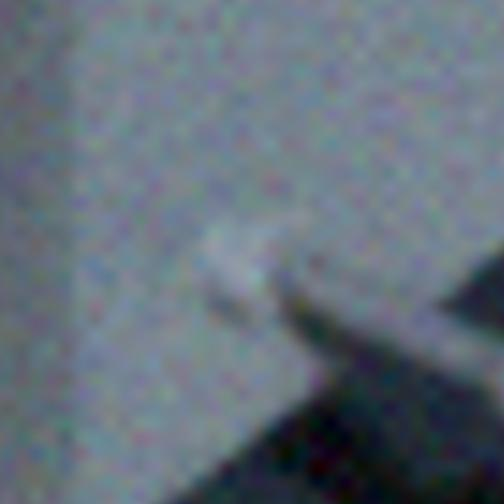

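>>> {"method": "move", "body": {
  "target": [
    [0,0,0,0,0,0,1,1,1,1,1,1,0,-0.8,0,0,-0.00167,0,0,0,-0.99,-0.99,-0.99,-0.9,-0.99,-1,0.6,-0.6],
    [0,0,0,0,0,0,1,1,1,1,1,1,0,-0.8,0.00332,-0.00439,-0.00167,0,0,0,-0.99,-0.99,-0.99,-0.9,-0.99,-1,0.6,-0.6]
  ],
  "speed": [0.003,0.0008],
  "cameras": []
}}

>>> {"method": "move", "body": {
  "target": [
    [0,0,0,0,0,0,1,1,1,1,1,1,0,-0.8,-0.00014,-0.0001,-0.0004,0,0,0,-0.99,-0.99,-0.99,-0.9,-0.99,-1,0.6,-0.6],
    [0,0,0,0,0,0,1,1,1,1,1,1,0,-0.8,-0.00332,0.00439,-0.0004,0,0,0,-0.99,-0.99,-0.99,-0.9,-0.99,-1,0.6,-0.6]
  ],
  "speed": [0.003,0.0008],
  "cameras": []
}}

each speed must be a number from 0.002 to 0.5 (m/s); nothing of the call was run

each speed must be a number from 0.002 to 0.5 (m/s); nothing of the call was run

>>> {"method": "move", "body": {
  "target": [
    [0,0,0,0,0,0,1,1,1,1,1,1,0,-0.8,0,0,-0.00167,0,0,0,-0.99,-0.99,-0.99,-0.9,-0.99,-1,0.6,-0.6],
    [0,0,0,0,0,0,1,1,1,1,1,1,0,-0.8,0.00332,-0.00439,-0.00167,0,0,0,-0.99,-0.99,-0.99,-0.9,-0.99,-1,0.6,-0.6]
  ],
  "speed": 0.002,
  "cameras": []
}}

>>> {"method": "move", "body": {
  "target": [
    [0,0,0,0,0,0,1,1,1,1,1,1,0,-0.8,-0.00014,-0.0001,-0.0004,0,0,0,-0.99,-0.99,-0.99,-0.9,-0.99,-1,0.6,-0.6],
    [0,0,0,0,0,0,1,1,1,1,1,1,0,-0.8,-0.00332,0.00439,-0.0004,0,0,0,-0.99,-0.99,-0.99,-0.9,-0.99,-1,0.6,-0.6]
  ],
  "speed": 0.002,
  "cameras": []
}}

Scene clock: 506.23 s.
left_arm: end_effector_position=(+0.6844, +0.4549, +0.4903) hand_measured=(+1.000, +1.000, +1.000, +1.000, +1.000, +1.000) hand_load_n=(+0.0, +0.0, +0.0, +0.0, +0.0, +0.0) hand_stopped_by=(target, target, target, target, target, target) hand_force_limit=0.00 hand_speed=-0.80 end_effector_quat_wxyz=(+0.025, +0.542, -0.170, +0.822) end_effector_velocity=(+0.000, +0.001, +0.001) end_effector_angular_velocity=(+0.000, -0.002, +0.002) | right_arm: end_effector_position=(+0.7295, +0.3775, +0.2981) hand_measured=(-0.876, -0.864, -0.644, -0.860, +0.016, -1.000) hand_load_n=(+4.5, +4.5, +4.5, +8.5, +13.5, +2.5) hand_stopped_by=(force, force, force, force, force, target) hand_force_limit=0.60 hand_speed=-0.60 end_effector_quat_wxyz=(+0.670, -0.258, +0.648, +0.256) end_effector_velocity=(+0.000, +0.000, -0.001) end_effector_angular_velocity=(-0.001, +0.001, +0.000)
Joint positions: left_arm=[-0.306 -1.627 2.063 -0.799 1.63 -4.461] | right_arm=[0.837 -0.745 1.132 -0.415 1.725 -1.589]
Joint velocities: left_arm=[0.001 -0.001 0 -0.001 0 0.001] | right_arm=[0 0.001 0 0.001 0 0]
Joint torques (N m): left_arm=[9.83 -35.66 -41.61 -5.11 -0.44 1.87] | right_arm=[-16.52 -127.53 -45.85 -7.65 -0.68 1.36]
Wrist force (N): left_arm=[2.3 1.1 -0.4] | right_arm=[9.1 -1.3 -13.8]
Wrist torque (N m): left_arm=[0.21 -0.45 0.25] | right_arm=[0.14 -0.46 0.10]
Wrist force, peak (N): left_arm=[2.4 1.4 -0.1] | right_arm=[9.4 -1.7 -14.7]
Hand target: left_arm +0.6844, +0.4549, +0.4903; +0.025, +0.542, -0.170, +0.822 | right_arm +0.7295, +0.3775, +0.2981; +0.670, -0.258, +0.648, +0.256
Off the commanded pose: left_arm 0.000 m, 0 deg | right_arm 0.000 m, 0 deg.
move: done
No camera images: "cameras" was empty.

Scene clock: 508.23 s.
left_arm: end_effector_position=(+0.6844, +0.4549, +0.4903) hand_measured=(+1.000, +1.000, +1.000, +1.000, +1.000, +1.000) hand_load_n=(-0.5, +0.0, +0.0, +0.0, -0.5, +0.0) hand_stopped_by=(target, target, target, target, target, target) hand_force_limit=0.00 hand_speed=-0.80 end_effector_quat_wxyz=(+0.025, +0.542, -0.170, +0.822) end_effector_velocity=(+0.000, +0.000, +0.000) end_effector_angular_velocity=(+0.000, +0.000, +0.000) | right_arm: end_effector_position=(+0.7275, +0.3801, +0.2978) hand_measured=(-0.876, -0.864, -0.644, -0.860, +0.016, -1.000) hand_load_n=(+5.0, +4.5, +5.0, +9.0, +13.5, +3.0) hand_stopped_by=(force, force, force, force, force, target) hand_force_limit=0.60 hand_speed=-0.60 end_effector_quat_wxyz=(+0.670, -0.258, +0.648, +0.256) end_effector_velocity=(+0.000, +0.000, -0.003) end_effector_angular_velocity=(-0.002, +0.002, +0.000)
Joint positions: left_arm=[-0.306 -1.627 2.063 -0.799 1.63 -4.461] | right_arm=[0.84 -0.743 1.128 -0.413 1.729 -1.589]
Joint velocities: left_arm=[0.001 0 0 0 0 0] | right_arm=[0 0.002 0 0.001 0 0]
Joint torques (N m): left_arm=[6.44 -35.85 -41.96 -4.73 -0.68 2.56] | right_arm=[12.55 -110.19 -50.64 -2.02 1.41 -1.86]
Wrist force (N): left_arm=[2.3 1.3 -0.3] | right_arm=[7.3 -2.9 -5.3]
Wrist torque (N m): left_arm=[0.24 -0.45 0.26] | right_arm=[-0.11 -0.30 0.06]
Wrist force, peak (N): left_arm=[2.5 1.4 -0.6] | right_arm=[9.3 -1.4 -14.0]
Hand target: left_arm +0.6844, +0.4549, +0.4903; +0.025, +0.542, -0.170, +0.822 | right_arm +0.7275, +0.3801, +0.2979; +0.670, -0.258, +0.648, +0.256
Off the commanded pose: left_arm 0.000 m, 0 deg | right_arm 0.000 m, 0 deg.
move: done
No camera images: "cameras" was empty.

>>> {"method": "move", "body": {
  "target": [
    [0,0,0,0,0,0,1,1,1,1,1,1,0,-0.8,0.00014,0.0001,-0.0008,0,0,0,-0.99,-0.99,-0.99,-0.9,-0.99,-1,0.6,-0.6],
    [0,0,0,0,0,0,1,1,1,1,1,1,0,-0.8,-0.00168,0.0027,-0.0008,0,0,0,-0.99,-0.99,-0.99,-0.9,-0.99,-1,0.6,-0.6]
  ],
  "speed": 0.002,
  "cameras": []
}}

Scene clock: 510.03 s.
left_arm: end_effector_position=(+0.6844, +0.4549, +0.4903) hand_measured=(+1.000, +1.000, +1.000, +1.000, +1.000, +1.000) hand_load_n=(+0.0, +0.0, +0.0, +0.0, +0.0, +0.0) hand_stopped_by=(target, target, target, target, target, target) hand_force_limit=0.00 hand_speed=-0.80 end_effector_quat_wxyz=(+0.025, +0.542, -0.170, +0.822) end_effector_velocity=(+0.000, +0.000, +0.000) end_effector_angular_velocity=(-0.001, +0.001, +0.000) | right_arm: end_effector_position=(+0.7265, +0.3818, +0.2974) hand_measured=(-0.876, -0.864, -0.644, -0.860, +0.016, -1.000) hand_load_n=(+5.5, +5.0, +4.5, +8.0, +13.5, +2.5) hand_stopped_by=(force, force, force, force, force, target) hand_force_limit=0.60 hand_speed=-0.60 end_effector_quat_wxyz=(+0.670, -0.258, +0.648, +0.256) end_effector_velocity=(+0.000, +0.000, +0.000) end_effector_angular_velocity=(+0.001, +0.000, +0.000)
Joint positions: left_arm=[-0.306 -1.627 2.063 -0.799 1.63 -4.461] | right_arm=[0.842 -0.741 1.125 -0.413 1.73 -1.589]
Joint velocities: left_arm=[0 0 0 0.001 0 -0.001] | right_arm=[0 0 0 0 0 0]
Joint torques (N m): left_arm=[5.11 -36.45 -39.97 -4.45 -0.74 2.32] | right_arm=[8.56 -110.24 -53.49 -2.44 2.52 -1.93]
Wrist force (N): left_arm=[2.0 1.4 0.0] | right_arm=[8.1 -1.2 -12.1]
Wrist torque (N m): left_arm=[0.23 -0.42 0.24] | right_arm=[-0.03 -0.50 0.03]
Wrist force, peak (N): left_arm=[2.6 1.1 -0.2] | right_arm=[8.6 -1.3 -13.5]
Hand target: left_arm +0.6844, +0.4549, +0.4903; +0.025, +0.542, -0.170, +0.822 | right_arm +0.7265, +0.3817, +0.2974; +0.670, -0.258, +0.648, +0.256
Off the commanded pose: left_arm 0.000 m, 0 deg | right_arm 0.000 m, 0 deg.
move: done
No camera images: "cameras" was empty.

>>> {"method": "move", "body": {
  "target": [
    [0,0,0,0,0,0,1,1,1,1,1,1,0,-0.8,-0.00143,0.00205,0,0,0,0,-0.99,-0.99,-0.99,-0.9,-0.99,-1,0.6,-0.6]
  ],
  "speed": 0.002,
  "cameras": []
}}

>>> {"method": "move", "body": {
  "target": [
    [0,0,0,0,0,0,1,1,1,1,1,1,0,-0.8,-0.00143,0.00205,0,0,0,0,-0.99,-0.99,-0.99,-0.9,-0.99,-1,0.6,-0.6]
  ],
  "speed": 0.002,
  "cameras": []
}}

Scene clock: 511.17 s.
left_arm: end_effector_position=(+0.6844, +0.4549, +0.4903) hand_measured=(+1.000, +1.000, +1.000, +1.000, +1.000, +1.000) hand_load_n=(+0.0, +0.0, +0.0, +0.0, +0.0, +0.0) hand_stopped_by=(target, target, target, target, target, target) hand_force_limit=0.00 hand_speed=-0.80 end_effector_quat_wxyz=(+0.025, +0.542, -0.170, +0.822) end_effector_velocity=(+0.000, +0.001, +0.000) end_effector_angular_velocity=(+0.000, +0.000, +0.001) | right_arm: end_effector_position=(+0.7256, +0.3830, +0.2974) hand_measured=(-0.876, -0.864, -0.644, -0.860, +0.016, -1.000) hand_load_n=(+5.5, +5.0, +4.5, +8.5, +13.5, +2.5) hand_stopped_by=(force, force, force, force, force, target) hand_force_limit=0.60 hand_speed=-0.60 end_effector_quat_wxyz=(+0.670, -0.258, +0.648, +0.256) end_effector_velocity=(+0.000, +0.000, +0.000) end_effector_angular_velocity=(+0.000, +0.000, +0.000)
Joint positions: left_arm=[-0.306 -1.627 2.063 -0.799 1.63 -4.461] | right_arm=[0.844 -0.74 1.123 -0.412 1.732 -1.589]
Joint velocities: left_arm=[0.001 0 0 0 -0.001 0] | right_arm=[0 0 0 0 0 0]
Joint torques (N m): left_arm=[8.02 -36.7 -41.98 -4.9 -0.94 2.08] | right_arm=[9.14 -109.01 -53.02 -2.34 2.49 -1.88]
Wrist force (N): left_arm=[2.4 1.5 -0.3] | right_arm=[7.1 -1.1 -11.8]
Wrist torque (N m): left_arm=[0.27 -0.47 0.27] | right_arm=[0.04 -0.49 0.00]
Wrist force, peak (N): left_arm=[2.4 1.5 -0.3] | right_arm=[8.0 -0.8 -13.0]
Hand target: left_arm +0.6844, +0.4549, +0.4903; +0.025, +0.542, -0.170, +0.822 | right_arm +0.7256, +0.3830, +0.2974; +0.670, -0.258, +0.648, +0.256
Off the commanded pose: left_arm 0.000 m, 0 deg | right_arm 0.000 m, 0 deg.
move: done
No camera images: "cameras" was empty.

Scene clock: 512.13 s.
left_arm: end_effector_position=(+0.6844, +0.4549, +0.4903) hand_measured=(+1.000, +1.000, +1.000, +1.000, +1.000, +1.000) hand_load_n=(+0.0, +0.0, +0.0, +0.0, +0.0, +0.0) hand_stopped_by=(target, target, target, target, target, target) hand_force_limit=0.00 hand_speed=-0.80 end_effector_quat_wxyz=(+0.025, +0.542, -0.170, +0.822) end_effector_velocity=(+0.000, +0.000, +0.000) end_effector_angular_velocity=(+0.000, +0.000, +0.000) | right_arm: end_effector_position=(+0.7248, +0.3842, +0.2974) hand_measured=(-0.876, -0.864, -0.644, -0.860, +0.016, -1.000) hand_load_n=(+4.5, +5.0, +5.0, +9.0, +13.0, +2.5) hand_stopped_by=(force, force, force, force, force, target) hand_force_limit=0.60 hand_speed=-0.60 end_effector_quat_wxyz=(+0.670, -0.258, +0.648, +0.256) end_effector_velocity=(+0.000, +0.000, +0.000) end_effector_angular_velocity=(+0.001, -0.001, +0.000)
Joint positions: left_arm=[-0.306 -1.627 2.063 -0.799 1.63 -4.461] | right_arm=[0.845 -0.738 1.121 -0.411 1.733 -1.589]
Joint velocities: left_arm=[0.001 0 0 0 0.001 -0.001] | right_arm=[0 0 0 -0.001 0 0]
Joint torques (N m): left_arm=[8.73 -37.13 -42.28 -4.08 -0.71 1.89] | right_arm=[12.62 -112.31 -51.22 -1.96 1.77 -1.97]
Wrist force (N): left_arm=[1.9 1.2 -0.3] | right_arm=[8.2 -2.1 -2.9]
Wrist torque (N m): left_arm=[0.21 -0.39 0.23] | right_arm=[-0.33 -0.18 0.08]
Wrist force, peak (N): left_arm=[2.3 1.4 -0.4] | right_arm=[7.3 -1.2 -12.1]
Hand target: left_arm +0.6844, +0.4549, +0.4903; +0.025, +0.542, -0.170, +0.822 | right_arm +0.7248, +0.3842, +0.2974; +0.670, -0.258, +0.648, +0.256
Off the commanded pose: left_arm 0.000 m, 0 deg | right_arm 0.000 m, 0 deg.
move: done
No camera images: "cameras" was empty.

>>> {"method": "move", "body": {
  "target": [
    [0,0,0,0,0,0,1,1,1,1,1,1,0,-0.8,-0.00205,-0.00143,0,0,0,0,-0.99,-0.99,-0.99,-0.9,-0.99,-1,0.6,-0.6],
    [0,0,0,0,0,0,1,1,1,1,1,1,0,-0.8,0.003495,-0.00935,0.00717,0,0,0,-0.99,-0.99,-0.99,-0.9,-0.99,-1,0.6,-0.6],
    [0,0,0,0,0,0,1,1,1,1,1,1,0,-0.8,0.00541,-0.00802,0.00717,0,0,0,-0.99,-0.99,-0.99,-0.9,-0.99,-1,0.6,-0.6]
  ],
  "speed": [0.01,0.01,0.004],
  "cameras": []
}}

>>> {"method": "move", "body": {
  "target": [
    [0,0,0,0,0,0,1,1,1,1,1,1,0,-0.8,0,0,0.001,0,0,0,-0.99,-0.99,-0.99,-0.9,-0.99,-1,0.6,-0.6]
  ],
  "speed": 0.002,
  "cameras": []
}}

Scene clock: 513.90 s.
left_arm: end_effector_position=(+0.6844, +0.4549, +0.4903) hand_measured=(+1.000, +1.000, +1.000, +1.000, +1.000, +1.000) hand_load_n=(+0.0, +0.0, +0.0, +0.0, +0.0, +0.0) hand_stopped_by=(target, target, target, target, target, target) hand_force_limit=0.00 hand_speed=-0.80 end_effector_quat_wxyz=(+0.025, +0.542, -0.170, +0.822) end_effector_velocity=(+0.000, +0.000, +0.000) end_effector_angular_velocity=(-0.001, +0.001, +0.000) | right_arm: end_effector_position=(+0.7280, +0.3794, +0.3016) hand_measured=(-0.876, -0.864, -0.644, -0.860, +0.016, -1.000) hand_load_n=(+5.0, +4.5, +5.0, +9.0, +13.5, +2.5) hand_stopped_by=(force, force, force, force, force, target) hand_force_limit=0.60 hand_speed=-0.60 end_effector_quat_wxyz=(+0.670, -0.258, +0.648, +0.256) end_effector_velocity=(+0.000, +0.000, +0.000) end_effector_angular_velocity=(+0.000, -0.001, +0.000)
Joint positions: left_arm=[-0.306 -1.627 2.063 -0.799 1.63 -4.461] | right_arm=[0.839 -0.746 1.127 -0.409 1.728 -1.589]
Joint velocities: left_arm=[0 0 0 0.001 -0.001 -0.001] | right_arm=[0 0 0 -0.001 0 0]
Joint torques (N m): left_arm=[7.93 -37.76 -41.62 -4.12 -0.62 2.19] | right_arm=[-15.95 -115.7 -51.87 -3.84 -0.75 2.05]
Wrist force (N): left_arm=[1.9 1.3 -0.1] | right_arm=[8.9 -1.9 -12.4]
Wrist torque (N m): left_arm=[0.22 -0.41 0.24] | right_arm=[0.05 -0.40 0.10]
Wrist force, peak (N): left_arm=[2.5 1.5 -0.3] | right_arm=[9.2 -1.8 -12.8]
Hand target: left_arm +0.6844, +0.4549, +0.4903; +0.025, +0.542, -0.170, +0.822 | right_arm +0.7280, +0.3794, +0.3017; +0.670, -0.258, +0.648, +0.256
Off the commanded pose: left_arm 0.000 m, 0 deg | right_arm 0.000 m, 0 deg.
move: done
No camera images: "cameras" was empty.

Scene clock: 514.60 s.
left_arm: end_effector_position=(+0.6844, +0.4549, +0.4903) hand_measured=(+1.000, +1.000, +1.000, +1.000, +1.000, +1.000) hand_load_n=(+0.0, +0.0, +0.0, +0.0, +0.0, +0.0) hand_stopped_by=(target, target, target, target, target, target) hand_force_limit=0.00 hand_speed=-0.80 end_effector_quat_wxyz=(+0.025, +0.542, -0.170, +0.822) end_effector_velocity=(+0.000, +0.000, +0.000) end_effector_angular_velocity=(+0.001, +0.000, +0.001) | right_arm: end_effector_position=(+0.7280, +0.3794, +0.3023) hand_measured=(-0.876, -0.864, -0.644, -0.860, +0.016, -1.000) hand_load_n=(+5.0, +5.0, +5.0, +9.0, +13.5, +3.0) hand_stopped_by=(force, force, force, force, force, target) hand_force_limit=0.60 hand_speed=-0.60 end_effector_quat_wxyz=(+0.670, -0.258, +0.648, +0.256) end_effector_velocity=(+0.000, +0.000, -0.002) end_effector_angular_velocity=(+0.000, +0.000, +0.000)
Joint positions: left_arm=[-0.306 -1.627 2.063 -0.799 1.63 -4.461] | right_arm=[0.839 -0.746 1.126 -0.408 1.728 -1.589]
Joint velocities: left_arm=[0 0 0 0 0 0.001] | right_arm=[0 0.002 0 -0.001 0 0]
Joint torques (N m): left_arm=[9.62 -36 -42.04 -3.89 -0.24 2] | right_arm=[-16.55 -129.2 -55.26 -3.16 1.01 2.21]
Wrist force (N): left_arm=[2.1 1.4 0.1] | right_arm=[9.0 -2.3 -13.4]
Wrist torque (N m): left_arm=[0.22 -0.45 0.25] | right_arm=[0.19 -0.35 0.12]
Wrist force, peak (N): left_arm=[2.4 1.5 -0.2] | right_arm=[9.0 -2.3 -13.4]
Hand target: left_arm +0.6844, +0.4549, +0.4903; +0.025, +0.542, -0.170, +0.822 | right_arm +0.7280, +0.3794, +0.3023; +0.670, -0.258, +0.648, +0.256
Off the commanded pose: left_arm 0.000 m, 0 deg | right_arm 0.000 m, 0 deg.
move: done
No camera images: "cameras" was empty.

>>> {"method": "move", "body": {
  "target": [
    [0,0,0,0,0,0,1,1,1,1,1,1,0,-0.8,-0.00014,-0.0001,0.001,0,0,0,-0.99,-0.99,-0.99,-0.9,-0.99,-1,0.6,-0.6]
  ],
  "speed": 0.002,
  "cameras": []
}}

>>> {"method": "move", "body": {
  "target": [
    [0,0,0,0,0,0,1,1,1,1,1,1,0,-0.8,0,0,0.001,0,0,0,-0.99,-0.99,-0.99,-0.9,-0.99,-1,0.6,-0.6]
  ],
  "speed": 0.002,
  "cameras": []
}}

>>> {"method": "move", "body": {
  "target": [
    [0,0,0,0,0,0,1,1,1,1,1,1,0,-0.8,0,0,0.001,0,0,0,-0.99,-0.99,-0.99,-0.9,-0.99,-1,0.6,-0.6]
  ],
  "speed": 0.002,
  "cameras": []
}}

Scene clock: 515.53 s.
left_arm: end_effector_position=(+0.6844, +0.4549, +0.4903) hand_measured=(+1.000, +1.000, +1.000, +1.000, +1.000, +1.000) hand_load_n=(+0.0, +0.0, +0.0, +0.0, +0.0, +0.0) hand_stopped_by=(target, target, target, target, target, target) hand_force_limit=0.00 hand_speed=-0.80 end_effector_quat_wxyz=(+0.025, +0.542, -0.170, +0.822) end_effector_velocity=(+0.000, +0.001, -0.001) end_effector_angular_velocity=(+0.001, +0.000, +0.000) | right_arm: end_effector_position=(+0.7280, +0.3793, +0.3029) hand_measured=(-0.876, -0.864, -0.644, -0.860, +0.016, -1.000) hand_load_n=(+5.0, +5.0, +4.5, +9.0, +13.5, +3.0) hand_stopped_by=(force, force, force, force, force, target) hand_force_limit=0.60 hand_speed=-0.60 end_effector_quat_wxyz=(+0.670, -0.257, +0.648, +0.256) end_effector_velocity=(+0.000, +0.000, +0.001) end_effector_angular_velocity=(+0.001, -0.001, +0.000)
Joint positions: left_arm=[-0.306 -1.627 2.063 -0.799 1.63 -4.461] | right_arm=[0.839 -0.747 1.126 -0.408 1.728 -1.589]
Joint velocities: left_arm=[0.001 0.001 0 0 0.001 0] | right_arm=[0 -0.001 0 0 0 0]
Joint torques (N m): left_arm=[7.73 -36.3 -40.62 -4.19 -0.87 1.84] | right_arm=[-8.5 -128.05 -50.96 -2 1.29 2.16]
Wrist force (N): left_arm=[1.6 1.1 -0.1] | right_arm=[8.3 -2.3 -2.3]
Wrist torque (N m): left_arm=[0.20 -0.37 0.22] | right_arm=[-0.39 -0.22 0.08]
Wrist force, peak (N): left_arm=[2.5 1.2 -0.1] | right_arm=[9.6 -2.4 -13.2]
Hand target: left_arm +0.6844, +0.4549, +0.4903; +0.025, +0.542, -0.170, +0.822 | right_arm +0.7279, +0.3793, +0.3029; +0.670, -0.258, +0.648, +0.256
Off the commanded pose: left_arm 0.000 m, 0 deg | right_arm 0.000 m, 0 deg.
move: done
No camera images: "cameras" was empty.

Scene clock: 516.23 s.
left_arm: end_effector_position=(+0.6844, +0.4549, +0.4903) hand_measured=(+1.000, +1.000, +1.000, +1.000, +1.000, +1.000) hand_load_n=(+0.0, +0.0, +0.0, +0.0, +0.0, +0.0) hand_stopped_by=(target, target, target, target, target, target) hand_force_limit=0.00 hand_speed=-0.80 end_effector_quat_wxyz=(+0.025, +0.542, -0.170, +0.822) end_effector_velocity=(+0.000, +0.000, -0.001) end_effector_angular_velocity=(+0.000, +0.001, +0.001) | right_arm: end_effector_position=(+0.7280, +0.3793, +0.3035) hand_measured=(-0.876, -0.864, -0.644, -0.860, +0.016, -1.000) hand_load_n=(+5.0, +5.0, +4.5, +9.0, +13.5, +3.0) hand_stopped_by=(force, force, force, force, force, target) hand_force_limit=0.60 hand_speed=-0.60 end_effector_quat_wxyz=(+0.670, -0.257, +0.648, +0.256) end_effector_velocity=(+0.000, +0.000, +0.000) end_effector_angular_velocity=(-0.001, +0.000, +0.000)
Joint positions: left_arm=[-0.306 -1.627 2.063 -0.799 1.63 -4.461] | right_arm=[0.839 -0.747 1.126 -0.407 1.728 -1.589]
Joint velocities: left_arm=[0 0 0 0.001 -0.001 0] | right_arm=[0 0 0 0.001 0 0]
Joint torques (N m): left_arm=[5.52 -36.35 -40.51 -4.6 -0.77 2.13] | right_arm=[-1.54 -127.62 -52.06 -1.99 1.29 1.82]
Wrist force (N): left_arm=[2.0 1.1 0.2] | right_arm=[8.3 -1.9 -2.9]
Wrist torque (N m): left_arm=[0.17 -0.43 0.24] | right_arm=[-0.30 -0.19 0.09]
Wrist force, peak (N): left_arm=[2.4 1.6 -0.5] | right_arm=[8.4 -2.2 -2.6]
Hand target: left_arm +0.6844, +0.4549, +0.4903; +0.025, +0.542, -0.170, +0.822 | right_arm +0.7279, +0.3793, +0.3035; +0.670, -0.258, +0.648, +0.256
Off the commanded pose: left_arm 0.000 m, 0 deg | right_arm 0.000 m, 0 deg.
move: done
No camera images: "cameras" was empty.

Scene clock: 516.93 s.
left_arm: end_effector_position=(+0.6844, +0.4549, +0.4903) hand_measured=(+1.000, +1.000, +1.000, +1.000, +1.000, +1.000) hand_load_n=(+0.0, +0.0, +0.0, +0.0, +0.0, +0.0) hand_stopped_by=(target, target, target, target, target, target) hand_force_limit=0.00 hand_speed=-0.80 end_effector_quat_wxyz=(+0.025, +0.542, -0.170, +0.822) end_effector_velocity=(+0.000, +0.000, +0.000) end_effector_angular_velocity=(-0.001, +0.000, -0.001) | right_arm: end_effector_position=(+0.7280, +0.3793, +0.3041) hand_measured=(-0.876, -0.864, -0.644, -0.860, +0.016, -1.000) hand_load_n=(+4.5, +4.5, +5.0, +9.0, +13.0, +3.0) hand_stopped_by=(force, force, force, force, force, target) hand_force_limit=0.60 hand_speed=-0.60 end_effector_quat_wxyz=(+0.670, -0.257, +0.648, +0.256) end_effector_velocity=(+0.000, +0.000, -0.001) end_effector_angular_velocity=(-0.001, +0.001, +0.000)
Joint positions: left_arm=[-0.306 -1.627 2.063 -0.799 1.63 -4.461] | right_arm=[0.839 -0.748 1.126 -0.406 1.728 -1.589]
Joint velocities: left_arm=[-0.001 0 0 0 0 -0.001] | right_arm=[0 0.001 0 0.001 0 0]
Joint torques (N m): left_arm=[6.1 -36.85 -39.54 -4.18 -1.54 2.02] | right_arm=[6.63 -127.05 -52.12 -2.01 1.2 1.71]
Wrist force (N): left_arm=[2.0 1.4 -0.2] | right_arm=[8.0 -2.1 -2.5]
Wrist torque (N m): left_arm=[0.24 -0.43 0.25] | right_arm=[-0.36 -0.16 0.07]
Wrist force, peak (N): left_arm=[2.4 1.7 -0.3] | right_arm=[8.5 -2.2 -2.4]
Hand target: left_arm +0.6844, +0.4549, +0.4903; +0.025, +0.542, -0.170, +0.822 | right_arm +0.7279, +0.3793, +0.3041; +0.670, -0.258, +0.648, +0.256
Off the commanded pose: left_arm 0.000 m, 0 deg | right_arm 0.000 m, 0 deg.
move: done
No camera images: "cameras" was empty.

>>> {"method": "move", "body": {
  "target": [
    [0,0,0,0,0,0,1,1,1,1,1,1,0,-0.8,-0.00205,-0.00143,0,0,0,0,-0.99,-0.99,-0.99,-0.9,-0.99,-1,0.6,-0.6],
    [0,0,0,0,0,0,1,1,1,1,1,1,0,-0.8,-0.00205,-0.00143,-0.01517,0,0,0,-0.99,-0.99,-0.99,-0.9,-0.99,-1,0.6,-0.6],
    [0,0,0,0,0,0,1,1,1,1,1,1,0,-0.8,0.0002,0.00014,-0.01517,0,0,0,-0.99,-0.99,-0.99,-0.9,-0.99,-1,0.6,-0.6]
  ],
  "speed": [0.01,0.01,0.004],
  "cameras": []
}}

>>> {"method": "move", "body": {
  "target": [
    [0,0,0,0,0,0,1,1,1,1,1,1,0,-0.8,0,0,-0.001,0,0,0,-0.99,-0.99,-0.99,-0.9,-0.99,-1,0.6,-0.6]
  ],
  "speed": 0.002,
  "cameras": []
}}

>>> {"method": "move", "body": {
  "target": [
    [0,0,0,0,0,0,1,1,1,1,1,1,0,-0.8,0,0,-0.001,0,0,0,-0.99,-0.99,-0.99,-0.9,-0.99,-1,0.6,-0.6]
  ],
  "speed": 0.002,
  "cameras": []
}}

Scene clock: 518.90 s.
left_arm: end_effector_position=(+0.6844, +0.4549, +0.4903) hand_measured=(+1.000, +1.000, +1.000, +1.000, +1.000, +1.000) hand_load_n=(+0.0, +0.0, +0.0, +0.0, +0.0, +0.0) hand_stopped_by=(target, target, target, target, target, target) hand_force_limit=0.00 hand_speed=-0.80 end_effector_quat_wxyz=(+0.025, +0.542, -0.170, +0.822) end_effector_velocity=(+0.000, +0.000, +0.000) end_effector_angular_velocity=(+0.000, +0.000, +0.000) | right_arm: end_effector_position=(+0.7280, +0.3795, +0.2949) hand_measured=(-0.876, -0.864, -0.644, -0.860, +0.016, -1.000) hand_load_n=(+4.5, +4.5, +4.5, +9.0, +13.0, +2.5) hand_stopped_by=(force, force, force, force, force, target) hand_force_limit=0.60 hand_speed=-0.60 end_effector_quat_wxyz=(+0.670, -0.258, +0.648, +0.256) end_effector_velocity=(+0.000, +0.000, +0.001) end_effector_angular_velocity=(+0.000, +0.000, +0.000)
Joint positions: left_arm=[-0.306 -1.627 2.063 -0.799 1.63 -4.461] | right_arm=[0.84 -0.741 1.131 -0.418 1.728 -1.589]
Joint velocities: left_arm=[0 0 0 0 0 0] | right_arm=[0 0 0 0.001 0 0]
Joint torques (N m): left_arm=[8.1 -36.26 -41.32 -4.47 -0.98 2.17] | right_arm=[-19.92 -120.46 -51.36 -3.93 -0.29 0.19]
Wrist force (N): left_arm=[2.1 1.3 -0.4] | right_arm=[9.7 -0.1 -11.9]
Wrist torque (N m): left_arm=[0.25 -0.42 0.25] | right_arm=[-0.07 -0.32 0.08]
Wrist force, peak (N): left_arm=[2.3 1.7 -0.3] | right_arm=[9.7 -0.1 -11.9]
Hand target: left_arm +0.6844, +0.4549, +0.4903; +0.025, +0.542, -0.170, +0.822 | right_arm +0.7281, +0.3794, +0.2950; +0.670, -0.258, +0.648, +0.256
Off the commanded pose: left_arm 0.000 m, 0 deg | right_arm 0.000 m, 0 deg.
move: done
No camera images: "cameras" was empty.

Scene clock: 519.60 s.
left_arm: end_effector_position=(+0.6844, +0.4549, +0.4903) hand_measured=(+1.000, +1.000, +1.000, +1.000, +1.000, +1.000) hand_load_n=(+0.0, +0.0, +0.0, +0.0, +0.0, +0.0) hand_stopped_by=(target, target, target, target, target, target) hand_force_limit=0.00 hand_speed=-0.80 end_effector_quat_wxyz=(+0.025, +0.542, -0.170, +0.822) end_effector_velocity=(+0.000, +0.000, +0.000) end_effector_angular_velocity=(+0.002, -0.001, +0.001) | right_arm: end_effector_position=(+0.7281, +0.3794, +0.2944) hand_measured=(-0.876, -0.864, -0.644, -0.860, +0.016, -1.000) hand_load_n=(+4.5, +4.5, +4.5, +8.5, +13.0, +2.5) hand_stopped_by=(force, force, force, force, force, target) hand_force_limit=0.60 hand_speed=-0.60 end_effector_quat_wxyz=(+0.670, -0.258, +0.648, +0.256) end_effector_velocity=(+0.000, +0.000, +0.001) end_effector_angular_velocity=(+0.001, -0.001, +0.000)
Joint positions: left_arm=[-0.306 -1.627 2.063 -0.799 1.63 -4.461] | right_arm=[0.839 -0.741 1.131 -0.419 1.728 -1.589]
Joint velocities: left_arm=[-0.001 0 0 0 -0.001 0.002] | right_arm=[0 0 0 -0.001 0 0]
Joint torques (N m): left_arm=[7.98 -37.01 -40.03 -3.82 -0.6 2.39] | right_arm=[-20.47 -112.14 -43.98 -7.58 2.07 0.39]
Wrist force (N): left_arm=[2.2 1.3 -0.2] | right_arm=[9.3 0.3 -11.8]
Wrist torque (N m): left_arm=[0.23 -0.45 0.26] | right_arm=[-0.10 -0.36 0.04]
Wrist force, peak (N): left_arm=[2.7 1.5 -0.1] | right_arm=[9.8 0.2 -13.1]
Hand target: left_arm +0.6844, +0.4549, +0.4903; +0.025, +0.542, -0.170, +0.822 | right_arm +0.7281, +0.3794, +0.2944; +0.670, -0.258, +0.648, +0.256
Off the commanded pose: left_arm 0.000 m, 0 deg | right_arm 0.000 m, 0 deg.
move: done
No camera images: "cameras" was empty.

Scene clock: 520.30 s.
left_arm: end_effector_position=(+0.6844, +0.4549, +0.4903) hand_measured=(+1.000, +1.000, +1.000, +1.000, +1.000, +1.000) hand_load_n=(+0.0, +0.5, +0.0, +0.0, +0.0, +0.0) hand_stopped_by=(target, target, target, target, target, target) hand_force_limit=0.00 hand_speed=-0.80 end_effector_quat_wxyz=(+0.025, +0.542, -0.170, +0.822) end_effector_velocity=(+0.000, +0.001, +0.000) end_effector_angular_velocity=(+0.000, +0.001, +0.000) | right_arm: end_effector_position=(+0.7281, +0.3794, +0.2938) hand_measured=(-0.876, -0.864, -0.644, -0.860, +0.016, -1.000) hand_load_n=(+4.5, +4.5, +5.0, +9.0, +13.5, +3.0) hand_stopped_by=(force, force, force, force, force, target) hand_force_limit=0.60 hand_speed=-0.60 end_effector_quat_wxyz=(+0.670, -0.257, +0.648, +0.256) end_effector_velocity=(+0.000, +0.000, +0.002) end_effector_angular_velocity=(+0.001, -0.001, +0.000)
Joint positions: left_arm=[-0.306 -1.627 2.063 -0.799 1.63 -4.461] | right_arm=[0.839 -0.741 1.132 -0.419 1.728 -1.589]
Joint velocities: left_arm=[0.001 0 0 0 0 -0.001] | right_arm=[0 -0.001 0 -0.001 0 0]
Joint torques (N m): left_arm=[4.84 -38.4 -41.14 -4.38 -0.93 2.32] | right_arm=[-12.55 -113.33 -42 -6.43 2.09 0.94]
Wrist force (N): left_arm=[2.2 1.1 -0.3] | right_arm=[8.7 -1.9 -3.3]
Wrist torque (N m): left_arm=[0.20 -0.45 0.25] | right_arm=[-0.34 -0.13 0.09]
Wrist force, peak (N): left_arm=[2.5 1.4 -0.5] | right_arm=[9.3 0.3 -11.9]
Hand target: left_arm +0.6844, +0.4549, +0.4903; +0.025, +0.542, -0.170, +0.822 | right_arm +0.7281, +0.3794, +0.2938; +0.670, -0.258, +0.648, +0.256
Off the commanded pose: left_arm 0.000 m, 0 deg | right_arm 0.000 m, 0 deg.
move: done
No camera images: "cameras" was empty.

>>> {"method": "move", "body": {
  "target": [
    [0,0,0,0,0,0,1,1,1,1,1,1,0,-0.8,-0.00205,-0.00143,0,0,0,0,-0.99,-0.99,-0.99,-0.9,-0.99,-1,0.6,-0.6],
    [0,0,0,0,0,0,1,1,1,1,1,1,0,-0.8,0.00126,-0.00615,0.0075,0,0,0,-0.99,-0.99,-0.99,-0.9,-0.99,-1,0.6,-0.6],
    [0,0,0,0,0,0,1,1,1,1,1,1,0,-0.8,0.00324,-0.00477,0.0075,0,0,0,-0.99,-0.99,-0.99,-0.9,-0.99,-1,0.6,-0.6]
  ],
  "speed": [0.01,0.01,0.004],
  "cameras": []
}}

>>> {"method": "move", "body": {
  "target": [
    [0,0,0,0,0,0,1,1,1,1,1,1,0,-0.8,0.00057,-0.00082,0,0,0,0,-0.99,-0.99,-0.99,-0.9,-0.99,-1,0.6,-0.6]
  ],
  "speed": 0.002,
  "cameras": []
}}

>>> {"method": "move", "body": {
  "target": [
    [0,0,0,0,0,0,1,1,1,1,1,1,0,-0.8,0.00057,-0.00082,0,0,0,0,-0.99,-0.99,-0.99,-0.9,-0.99,-1,0.6,-0.6]
  ],
  "speed": 0.002,
  "cameras": []
}}

Scene clock: 521.97 s.
left_arm: end_effector_position=(+0.6844, +0.4549, +0.4903) hand_measured=(+1.000, +1.000, +1.000, +1.000, +1.000, +1.000) hand_load_n=(+0.0, +0.0, +0.0, +0.0, +0.0, +0.0) hand_stopped_by=(target, target, target, target, target, target) hand_force_limit=0.00 hand_speed=-0.80 end_effector_quat_wxyz=(+0.025, +0.542, -0.170, +0.822) end_effector_velocity=(+0.000, +0.000, +0.000) end_effector_angular_velocity=(-0.001, +0.000, +0.000) | right_arm: end_effector_position=(+0.7300, +0.3766, +0.2983) hand_measured=(-0.876, -0.864, -0.644, -0.860, +0.016, -1.000) hand_load_n=(+4.5, +4.5, +5.0, +9.0, +13.0, +3.0) hand_stopped_by=(force, force, force, force, force, target) hand_force_limit=0.60 hand_speed=-0.60 end_effector_quat_wxyz=(+0.670, -0.258, +0.648, +0.256) end_effector_velocity=(+0.000, +0.000, +0.000) end_effector_angular_velocity=(+0.001, +0.000, +0.000)
Joint positions: left_arm=[-0.306 -1.627 2.063 -0.799 1.63 -4.461] | right_arm=[0.836 -0.746 1.134 -0.416 1.724 -1.589]
Joint velocities: left_arm=[0.001 0 0 -0.001 0 -0.001] | right_arm=[0 0 0 -0.001 0 0]
Joint torques (N m): left_arm=[8.85 -37.92 -41.9 -4.31 -1.07 2.45] | right_arm=[-14.58 -114.94 -50.66 -3.55 -0.94 2.21]
Wrist force (N): left_arm=[2.1 1.5 -0.2] | right_arm=[8.7 -2.3 -10.5]
Wrist torque (N m): left_arm=[0.26 -0.42 0.26] | right_arm=[-0.06 -0.31 0.08]
Wrist force, peak (N): left_arm=[2.6 1.2 -0.3] | right_arm=[8.7 -2.3 -10.5]
Hand target: left_arm +0.6844, +0.4549, +0.4903; +0.025, +0.542, -0.170, +0.822 | right_arm +0.7300, +0.3765, +0.2983; +0.670, -0.258, +0.648, +0.256
Off the commanded pose: left_arm 0.000 m, 0 deg | right_arm 0.000 m, 0 deg.
move: done
No camera images: "cameras" was empty.

Scene clock: 522.67 s.
left_arm: end_effector_position=(+0.6844, +0.4549, +0.4903) hand_measured=(+1.000, +1.000, +1.000, +1.000, +1.000, +1.000) hand_load_n=(+0.0, +0.0, +0.0, +0.0, +0.0, +0.0) hand_stopped_by=(target, target, target, target, target, target) hand_force_limit=0.00 hand_speed=-0.80 end_effector_quat_wxyz=(+0.025, +0.542, -0.170, +0.822) end_effector_velocity=(+0.000, -0.001, +0.000) end_effector_angular_velocity=(+0.000, +0.000, +0.000) | right_arm: end_effector_position=(+0.7304, +0.3760, +0.2983) hand_measured=(-0.876, -0.864, -0.644, -0.860, +0.016, -1.000) hand_load_n=(+4.5, +5.0, +5.0, +9.0, +13.5, +3.0) hand_stopped_by=(force, force, force, force, force, target) hand_force_limit=0.60 hand_speed=-0.60 end_effector_quat_wxyz=(+0.670, -0.257, +0.648, +0.256) end_effector_velocity=(+0.000, +0.000, -0.001) end_effector_angular_velocity=(-0.001, +0.000, +0.000)
Joint positions: left_arm=[-0.306 -1.627 2.063 -0.799 1.63 -4.461] | right_arm=[0.835 -0.747 1.135 -0.416 1.724 -1.589]
Joint velocities: left_arm=[-0.001 0 0 0 -0.001 0] | right_arm=[0 0.001 0 -0.001 0 0]
Joint torques (N m): left_arm=[4.81 -34.32 -41.57 -3.85 -1.12 1.67] | right_arm=[-11.09 -128.98 -41.69 -6.45 -1.3 2.11]
Wrist force (N): left_arm=[2.2 1.2 -0.2] | right_arm=[8.5 -2.1 -2.7]
Wrist torque (N m): left_arm=[0.22 -0.45 0.26] | right_arm=[-0.32 -0.22 0.10]
Wrist force, peak (N): left_arm=[2.3 1.3 -0.5] | right_arm=[8.8 -1.7 -11.6]
Hand target: left_arm +0.6844, +0.4549, +0.4903; +0.025, +0.542, -0.170, +0.822 | right_arm +0.7303, +0.3761, +0.2983; +0.670, -0.258, +0.648, +0.256
Off the commanded pose: left_arm 0.000 m, 0 deg | right_arm 0.000 m, 0 deg.
move: done
No camera images: "cameras" was empty.

Scene clock: 523.37 s.
left_arm: end_effector_position=(+0.6844, +0.4549, +0.4903) hand_measured=(+1.000, +1.000, +1.000, +1.000, +1.000, +1.000) hand_load_n=(+0.0, +0.0, +0.0, +0.0, +0.0, +0.0) hand_stopped_by=(target, target, target, target, target, target) hand_force_limit=0.00 hand_speed=-0.80 end_effector_quat_wxyz=(+0.025, +0.542, -0.170, +0.822) end_effector_velocity=(+0.000, +0.000, +0.000) end_effector_angular_velocity=(-0.001, +0.001, +0.000) | right_arm: end_effector_position=(+0.7307, +0.3755, +0.2983) hand_measured=(-0.876, -0.864, -0.644, -0.860, +0.016, -1.000) hand_load_n=(+4.5, +4.5, +5.0, +9.5, +13.0, +3.0) hand_stopped_by=(force, force, force, force, force, target) hand_force_limit=0.60 hand_speed=-0.60 end_effector_quat_wxyz=(+0.670, -0.258, +0.648, +0.256) end_effector_velocity=(+0.000, +0.000, +0.001) end_effector_angular_velocity=(+0.001, -0.001, +0.000)
Joint positions: left_arm=[-0.306 -1.627 2.063 -0.799 1.63 -4.461] | right_arm=[0.835 -0.747 1.136 -0.416 1.723 -1.589]
Joint velocities: left_arm=[0 0.001 0 0 0 -0.001] | right_arm=[0 -0.001 0 0 0 0]
Joint torques (N m): left_arm=[7.34 -36.13 -42.54 -3.96 -1.28 1.99] | right_arm=[-13.37 -127.39 -41.58 -6.55 -1.26 2.2]
Wrist force (N): left_arm=[2.2 1.1 -0.4] | right_arm=[8.1 -1.8 -2.7]
Wrist torque (N m): left_arm=[0.20 -0.43 0.25] | right_arm=[-0.29 -0.17 0.08]
Wrist force, peak (N): left_arm=[2.3 1.4 -0.2] | right_arm=[8.2 -2.7 -3.2]
Hand target: left_arm +0.6844, +0.4549, +0.4903; +0.025, +0.542, -0.170, +0.822 | right_arm +0.7307, +0.3756, +0.2983; +0.670, -0.258, +0.648, +0.256
Off the commanded pose: left_arm 0.000 m, 0 deg | right_arm 0.000 m, 0 deg.
move: done
No camera images: "cameras" was empty.

>>> {"method": "move", "body": {
  "target": [
    [0,0,0,0,0,0,1,1,1,1,1,1,0,-0.8,-0.00205,-0.00143,0,0,0,0,-0.99,-0.99,-0.99,-0.9,-0.99,-1,0.6,-0.6],
    [0,0,0,0,0,0,1,1,1,1,1,1,0,-0.8,-0.00549,0.00348,-0.00133,0,0,0,-0.99,-0.99,-0.99,-0.9,-0.99,-1,0.6,-0.6],
    [0,0,0,0,0,0,1,1,1,1,1,1,0,-0.8,-0.00344,0.00491,-0.00133,0,0,0,-0.99,-0.99,-0.99,-0.9,-0.99,-1,0.6,-0.6],
    [0,0,0,0,0,0,1,1,1,1,1,1,0,-0.8,-0.00669,0.00955,-0.00133,0,0,0,-0.99,-0.99,-0.99,-0.9,-0.99,-1,0.6,-0.6]
  ],
  "speed": [0.01,0.01,0.004,0.002],
  "cameras": []
}}

>>> {"method": "move", "body": {
  "target": [
    [0,0,0,0,0,0,1,1,1,1,1,1,0,-0.8,0,0,0.0005,0,0,0,-0.99,-0.99,-0.99,-0.9,-0.99,-1,0.6,-0.6],
    [0,0,0,0,0,0,1,1,1,1,1,1,0,-0.8,0.00325,-0.00464,0.0005,0,0,0,-0.99,-0.99,-0.99,-0.9,-0.99,-1,0.6,-0.6]
  ],
  "speed": 0.002,
  "cameras": []
}}

Scene clock: 526.53 s.
left_arm: end_effector_position=(+0.6844, +0.4549, +0.4903) hand_measured=(+1.000, +1.000, +1.000, +1.000, +1.000, +1.000) hand_load_n=(+0.0, +0.0, +0.0, +0.0, +0.0, +0.0) hand_stopped_by=(target, target, target, target, target, target) hand_force_limit=0.00 hand_speed=-0.80 end_effector_quat_wxyz=(+0.025, +0.542, -0.170, +0.822) end_effector_velocity=(+0.000, +0.000, +0.000) end_effector_angular_velocity=(+0.000, -0.001, +0.000) | right_arm: end_effector_position=(+0.7267, +0.3813, +0.2975) hand_measured=(-0.876, -0.864, -0.644, -0.860, +0.016, -1.000) hand_load_n=(+5.0, +4.5, +4.5, +8.5, +13.5, +2.5) hand_stopped_by=(force, force, force, force, force, target) hand_force_limit=0.60 hand_speed=-0.60 end_effector_quat_wxyz=(+0.670, -0.258, +0.648, +0.256) end_effector_velocity=(+0.000, +0.000, -0.001) end_effector_angular_velocity=(-0.001, +0.001, +0.000)
Joint positions: left_arm=[-0.306 -1.627 2.063 -0.799 1.63 -4.461] | right_arm=[0.842 -0.741 1.126 -0.413 1.73 -1.589]
Joint velocities: left_arm=[-0.001 0 0 0 0 0.001] | right_arm=[0 0 0 0.001 0 0]
Joint torques (N m): left_arm=[6.99 -35.31 -39.75 -3.77 -0.89 1.91] | right_arm=[7.71 -111.53 -53.59 -2.33 2.67 -1.87]
Wrist force (N): left_arm=[2.4 1.3 0.1] | right_arm=[8.4 -1.0 -12.0]
Wrist torque (N m): left_arm=[0.21 -0.49 0.27] | right_arm=[0.02 -0.44 0.05]
Wrist force, peak (N): left_arm=[2.2 1.6 -0.3] | right_arm=[8.6 -2.5 -13.2]
Hand target: left_arm +0.6844, +0.4549, +0.4903; +0.025, +0.542, -0.170, +0.822 | right_arm +0.7267, +0.3813, +0.2975; +0.670, -0.258, +0.648, +0.256
Off the commanded pose: left_arm 0.000 m, 0 deg | right_arm 0.000 m, 0 deg.
move: done
No camera images: "cameras" was empty.

Scene clock: 528.60 s.
left_arm: end_effector_position=(+0.6844, +0.4549, +0.4903) hand_measured=(+1.000, +1.000, +1.000, +1.000, +1.000, +1.000) hand_load_n=(+0.0, +0.0, +0.0, +0.0, +0.0, +0.0) hand_stopped_by=(target, target, target, target, target, target) hand_force_limit=0.00 hand_speed=-0.80 end_effector_quat_wxyz=(+0.025, +0.542, -0.170, +0.822) end_effector_velocity=(+0.000, -0.001, +0.000) end_effector_angular_velocity=(-0.001, +0.000, -0.001) | right_arm: end_effector_position=(+0.7286, +0.3785, +0.2978) hand_measured=(-0.876, -0.864, -0.644, -0.860, +0.016, -1.000) hand_load_n=(+5.0, +5.0, +5.0, +9.0, +13.5, +2.5) hand_stopped_by=(force, force, force, force, force, target) hand_force_limit=0.60 hand_speed=-0.60 end_effector_quat_wxyz=(+0.670, -0.258, +0.648, +0.256) end_effector_velocity=(+0.000, +0.000, +0.001) end_effector_angular_velocity=(+0.001, -0.001, +0.000)
Joint positions: left_arm=[-0.306 -1.627 2.063 -0.799 1.63 -4.461] | right_arm=[0.838 -0.744 1.131 -0.415 1.727 -1.589]
Joint velocities: left_arm=[-0.001 0 0 0 0 -0.001] | right_arm=[0 -0.001 0 0 0 0]
Joint torques (N m): left_arm=[7.94 -34.65 -40.28 -3.96 -0.77 1.91] | right_arm=[-13.22 -127.57 -43.51 -7.11 -1.11 1.38]
Wrist force (N): left_arm=[1.9 1.0 -0.4] | right_arm=[8.1 -2.2 -6.7]
Wrist torque (N m): left_arm=[0.20 -0.39 0.23] | right_arm=[-0.12 -0.24 0.08]
Wrist force, peak (N): left_arm=[2.7 1.4 -0.1] | right_arm=[9.1 -1.8 -11.3]
Hand target: left_arm +0.6844, +0.4549, +0.4903; +0.025, +0.542, -0.170, +0.822 | right_arm +0.7286, +0.3785, +0.2978; +0.670, -0.258, +0.648, +0.256
Off the commanded pose: left_arm 0.000 m, 0 deg | right_arm 0.000 m, 0 deg.
move: done
No camera images: "cameras" was empty.

>>> {"method": "move", "body": {
  "target": [
    [0,0,0,0,0,0,1,1,1,1,1,1,0,-0.8,0.00007,0.00005,0.0005,0,0,0,-0.99,-0.99,-0.99,-0.9,-0.99,-1,0.6,-0.6],
    [0,0,0,0,0,0,1,1,1,1,1,1,0,-0.8,-0.00325,0.00464,0.0005,0,0,0,-0.99,-0.99,-0.99,-0.9,-0.99,-1,0.6,-0.6]
  ],
  "speed": 0.002,
  "cameras": []
}}

>>> {"method": "move", "body": {
  "target": [
    [0,0,0,0,0,0,1,1,1,1,1,1,0,-0.8,0,0,0.0005,0,0,0,-0.99,-0.99,-0.99,-0.9,-0.99,-1,0.6,-0.6],
    [0,0,0,0,0,0,1,1,1,1,1,1,0,-0.8,0.00328,-0.00461,0.0005,0,0,0,-0.99,-0.99,-0.99,-0.9,-0.99,-1,0.6,-0.6]
  ],
  "speed": 0.002,
  "cameras": []
}}

>>> {"method": "move", "body": {
  "target": [
    [0,0,0,0,0,0,1,1,1,1,1,1,0,-0.8,0,0,0.0005,0,0,0,-0.99,-0.99,-0.99,-0.9,-0.99,-1,0.6,-0.6],
    [0,0,0,0,0,0,1,1,1,1,1,1,0,-0.8,-0.00325,0.00464,0.0005,0,0,0,-0.99,-0.99,-0.99,-0.9,-0.99,-1,0.6,-0.6]
  ],
  "speed": 0.002,
  "cameras": []
}}

>>> {"method": "move", "body": {
  "target": [
    [0,0,0,0,0,0,1,1,1,1,1,1,0,-0.8,0,0,0.0005,0,0,0,-0.99,-0.99,-0.99,-0.9,-0.99,-1,0.6,-0.6],
    [0,0,0,0,0,0,1,1,1,1,1,1,0,-0.8,0.00328,-0.00461,0.0005,0,0,0,-0.99,-0.99,-0.99,-0.9,-0.99,-1,0.6,-0.6]
  ],
  "speed": 0.002,
  "cameras": []
}}

Scene clock: 531.00 s.
left_arm: end_effector_position=(+0.6844, +0.4549, +0.4903) hand_measured=(+1.000, +1.000, +1.000, +1.000, +1.000, +1.000) hand_load_n=(-0.5, +0.0, +0.0, +0.0, +0.0, +0.5) hand_stopped_by=(target, target, target, target, target, target) hand_force_limit=0.00 hand_speed=-0.80 end_effector_quat_wxyz=(+0.025, +0.542, -0.170, +0.822) end_effector_velocity=(+0.000, +0.001, +0.000) end_effector_angular_velocity=(-0.002, +0.000, +0.000) | right_arm: end_effector_position=(+0.7266, +0.3813, +0.2981) hand_measured=(-0.876, -0.864, -0.644, -0.860, +0.016, -1.000) hand_load_n=(+5.0, +5.0, +4.5, +8.5, +13.5, +2.5) hand_stopped_by=(force, force, force, force, force, target) hand_force_limit=0.60 hand_speed=-0.60 end_effector_quat_wxyz=(+0.670, -0.258, +0.648, +0.256) end_effector_velocity=(+0.000, +0.000, -0.001) end_effector_angular_velocity=(-0.001, +0.001, +0.000)
Joint positions: left_arm=[-0.306 -1.627 2.063 -0.799 1.63 -4.461] | right_arm=[0.842 -0.742 1.126 -0.412 1.73 -1.589]
Joint velocities: left_arm=[0.001 0 0 0 0 -0.002] | right_arm=[0 0 0 0.001 0 0]
Joint torques (N m): left_arm=[5.95 -39.22 -42.07 -3.38 -0.66 2.14] | right_arm=[9.48 -112.19 -52.78 -2.39 2.4 -1.89]
Wrist force (N): left_arm=[2.2 0.9 -0.2] | right_arm=[8.5 -1.8 -7.5]
Wrist torque (N m): left_arm=[0.17 -0.45 0.25] | right_arm=[-0.11 -0.26 0.08]
Wrist force, peak (N): left_arm=[2.6 1.5 -0.1] | right_arm=[8.4 -2.5 -13.4]
Hand target: left_arm +0.6844, +0.4549, +0.4903; +0.025, +0.542, -0.170, +0.822 | right_arm +0.7267, +0.3813, +0.2981; +0.670, -0.258, +0.648, +0.256
Off the commanded pose: left_arm 0.000 m, 0 deg | right_arm 0.000 m, 0 deg.
move: done
No camera images: "cameras" was empty.

Scene clock: 533.07 s.
left_arm: end_effector_position=(+0.6844, +0.4549, +0.4903) hand_measured=(+1.000, +1.000, +1.000, +1.000, +1.000, +1.000) hand_load_n=(+0.0, +0.0, +0.0, +0.0, +0.0, +0.0) hand_stopped_by=(target, target, target, target, target, target) hand_force_limit=0.00 hand_speed=-0.80 end_effector_quat_wxyz=(+0.025, +0.542, -0.170, +0.822) end_effector_velocity=(+0.000, -0.001, -0.001) end_effector_angular_velocity=(+0.000, +0.001, -0.002) | right_arm: end_effector_position=(+0.7287, +0.3785, +0.2984) hand_measured=(-0.876, -0.864, -0.644, -0.860, +0.016, -1.000) hand_load_n=(+5.0, +4.5, +4.5, +9.0, +13.5, +2.5) hand_stopped_by=(force, force, force, force, force, target) hand_force_limit=0.60 hand_speed=-0.60 end_effector_quat_wxyz=(+0.670, -0.258, +0.648, +0.256) end_effector_velocity=(+0.000, +0.000, +0.000) end_effector_angular_velocity=(+0.000, +0.000, +0.000)
Joint positions: left_arm=[-0.306 -1.627 2.063 -0.799 1.63 -4.461] | right_arm=[0.838 -0.745 1.13 -0.414 1.727 -1.589]
Joint velocities: left_arm=[-0.002 0.001 0 0.001 0 -0.001] | right_arm=[0 0 0 0 0 0]
Joint torques (N m): left_arm=[7.37 -35.52 -39.68 -3.52 -1.47 1.73] | right_arm=[-12.51 -127.87 -41.97 -6.76 -1.08 1.37]
Wrist force (N): left_arm=[2.4 0.9 0.0] | right_arm=[8.1 -2.6 -3.1]
Wrist torque (N m): left_arm=[0.17 -0.48 0.26] | right_arm=[-0.39 -0.19 0.06]
Wrist force, peak (N): left_arm=[2.4 1.4 -0.4] | right_arm=[8.6 -2.1 -7.8]
Hand target: left_arm +0.6844, +0.4549, +0.4903; +0.025, +0.542, -0.170, +0.822 | right_arm +0.7286, +0.3785, +0.2984; +0.670, -0.258, +0.648, +0.256
Off the commanded pose: left_arm 0.000 m, 0 deg | right_arm 0.000 m, 0 deg.
move: done
No camera images: "cameras" was empty.

Scene clock: 535.13 s.
left_arm: end_effector_position=(+0.6844, +0.4549, +0.4903) hand_measured=(+1.000, +1.000, +1.000, +1.000, +1.000, +1.000) hand_load_n=(+0.0, +0.0, +0.0, +0.0, +0.0, +0.0) hand_stopped_by=(target, target, target, target, target, target) hand_force_limit=0.00 hand_speed=-0.80 end_effector_quat_wxyz=(+0.025, +0.542, -0.170, +0.822) end_effector_velocity=(+0.000, +0.000, +0.000) end_effector_angular_velocity=(+0.000, +0.000, +0.000) | right_arm: end_effector_position=(+0.7267, +0.3813, +0.2987) hand_measured=(-0.876, -0.864, -0.644, -0.860, +0.016, -1.000) hand_load_n=(+4.5, +4.5, +5.0, +8.5, +14.0, +3.5) hand_stopped_by=(force, force, force, force, force, target) hand_force_limit=0.60 hand_speed=-0.60 end_effector_quat_wxyz=(+0.670, -0.258, +0.648, +0.256) end_effector_velocity=(+0.000, +0.000, +0.000) end_effector_angular_velocity=(+0.000, +0.000, +0.000)
Joint positions: left_arm=[-0.306 -1.627 2.063 -0.799 1.63 -4.461] | right_arm=[0.842 -0.742 1.125 -0.411 1.73 -1.589]
Joint velocities: left_arm=[0.001 0 0 0 0 0] | right_arm=[0 0 0 0 0 0]
Joint torques (N m): left_arm=[6.17 -36.99 -41.09 -3.31 -0.67 1.75] | right_arm=[13.33 -115.34 -56.27 -3.76 0.38 -1.93]
Wrist force (N): left_arm=[2.4 1.4 -0.3] | right_arm=[10.7 -5.5 -13.2]
Wrist torque (N m): left_arm=[0.26 -0.47 0.27] | right_arm=[0.53 -0.28 0.33]
Wrist force, peak (N): left_arm=[2.5 1.4 -0.5] | right_arm=[11.2 -5.7 -13.7]
Hand target: left_arm +0.6844, +0.4549, +0.4903; +0.025, +0.542, -0.170, +0.822 | right_arm +0.7267, +0.3813, +0.2987; +0.670, -0.258, +0.648, +0.256
Off the commanded pose: left_arm 0.000 m, 0 deg | right_arm 0.000 m, 0 deg.
move: done
No camera images: "cameras" was empty.

Scene clock: 537.20 s.
left_arm: end_effector_position=(+0.6844, +0.4549, +0.4903) hand_measured=(+1.000, +1.000, +1.000, +1.000, +1.000, +1.000) hand_load_n=(+0.0, +0.0, +0.0, +0.0, +0.0, +0.0) hand_stopped_by=(target, target, target, target, target, target) hand_force_limit=0.00 hand_speed=-0.80 end_effector_quat_wxyz=(+0.025, +0.542, -0.170, +0.822) end_effector_velocity=(+0.000, +0.001, +0.000) end_effector_angular_velocity=(+0.000, +0.001, +0.000) | right_arm: end_effector_position=(+0.7287, +0.3785, +0.2990) hand_measured=(-0.876, -0.864, -0.644, -0.860, +0.016, -1.000) hand_load_n=(+4.0, +4.0, +4.0, +8.5, +14.0, +3.5) hand_stopped_by=(force, force, force, force, force, target) hand_force_limit=0.60 hand_speed=-0.60 end_effector_quat_wxyz=(+0.670, -0.258, +0.648, +0.256) end_effector_velocity=(+0.000, +0.000, -0.001) end_effector_angular_velocity=(-0.002, +0.001, +0.000)
Joint positions: left_arm=[-0.306 -1.627 2.063 -0.799 1.63 -4.461] | right_arm=[0.838 -0.745 1.13 -0.413 1.727 -1.589]
Joint velocities: left_arm=[0.001 0.001 0 0 0 -0.001] | right_arm=[0 0 0 0.002 0 0]
Joint torques (N m): left_arm=[5.18 -34.29 -40.59 -3.68 -0.82 1.79] | right_arm=[-13.38 -126.14 -42.44 -6.74 -0.97 1.24]
Wrist force (N): left_arm=[2.3 1.2 -0.4] | right_arm=[7.9 -2.0 -4.5]
Wrist torque (N m): left_arm=[0.23 -0.46 0.27] | right_arm=[-0.29 -0.21 0.06]
Wrist force, peak (N): left_arm=[2.5 1.1 -0.3] | right_arm=[11.7 -5.7 -14.2]
Hand target: left_arm +0.6844, +0.4549, +0.4903; +0.025, +0.542, -0.170, +0.822 | right_arm +0.7287, +0.3785, +0.2990; +0.670, -0.258, +0.648, +0.256
Off the commanded pose: left_arm 0.000 m, 0 deg | right_arm 0.000 m, 0 deg.
move: done
No camera images: "cameras" was empty.


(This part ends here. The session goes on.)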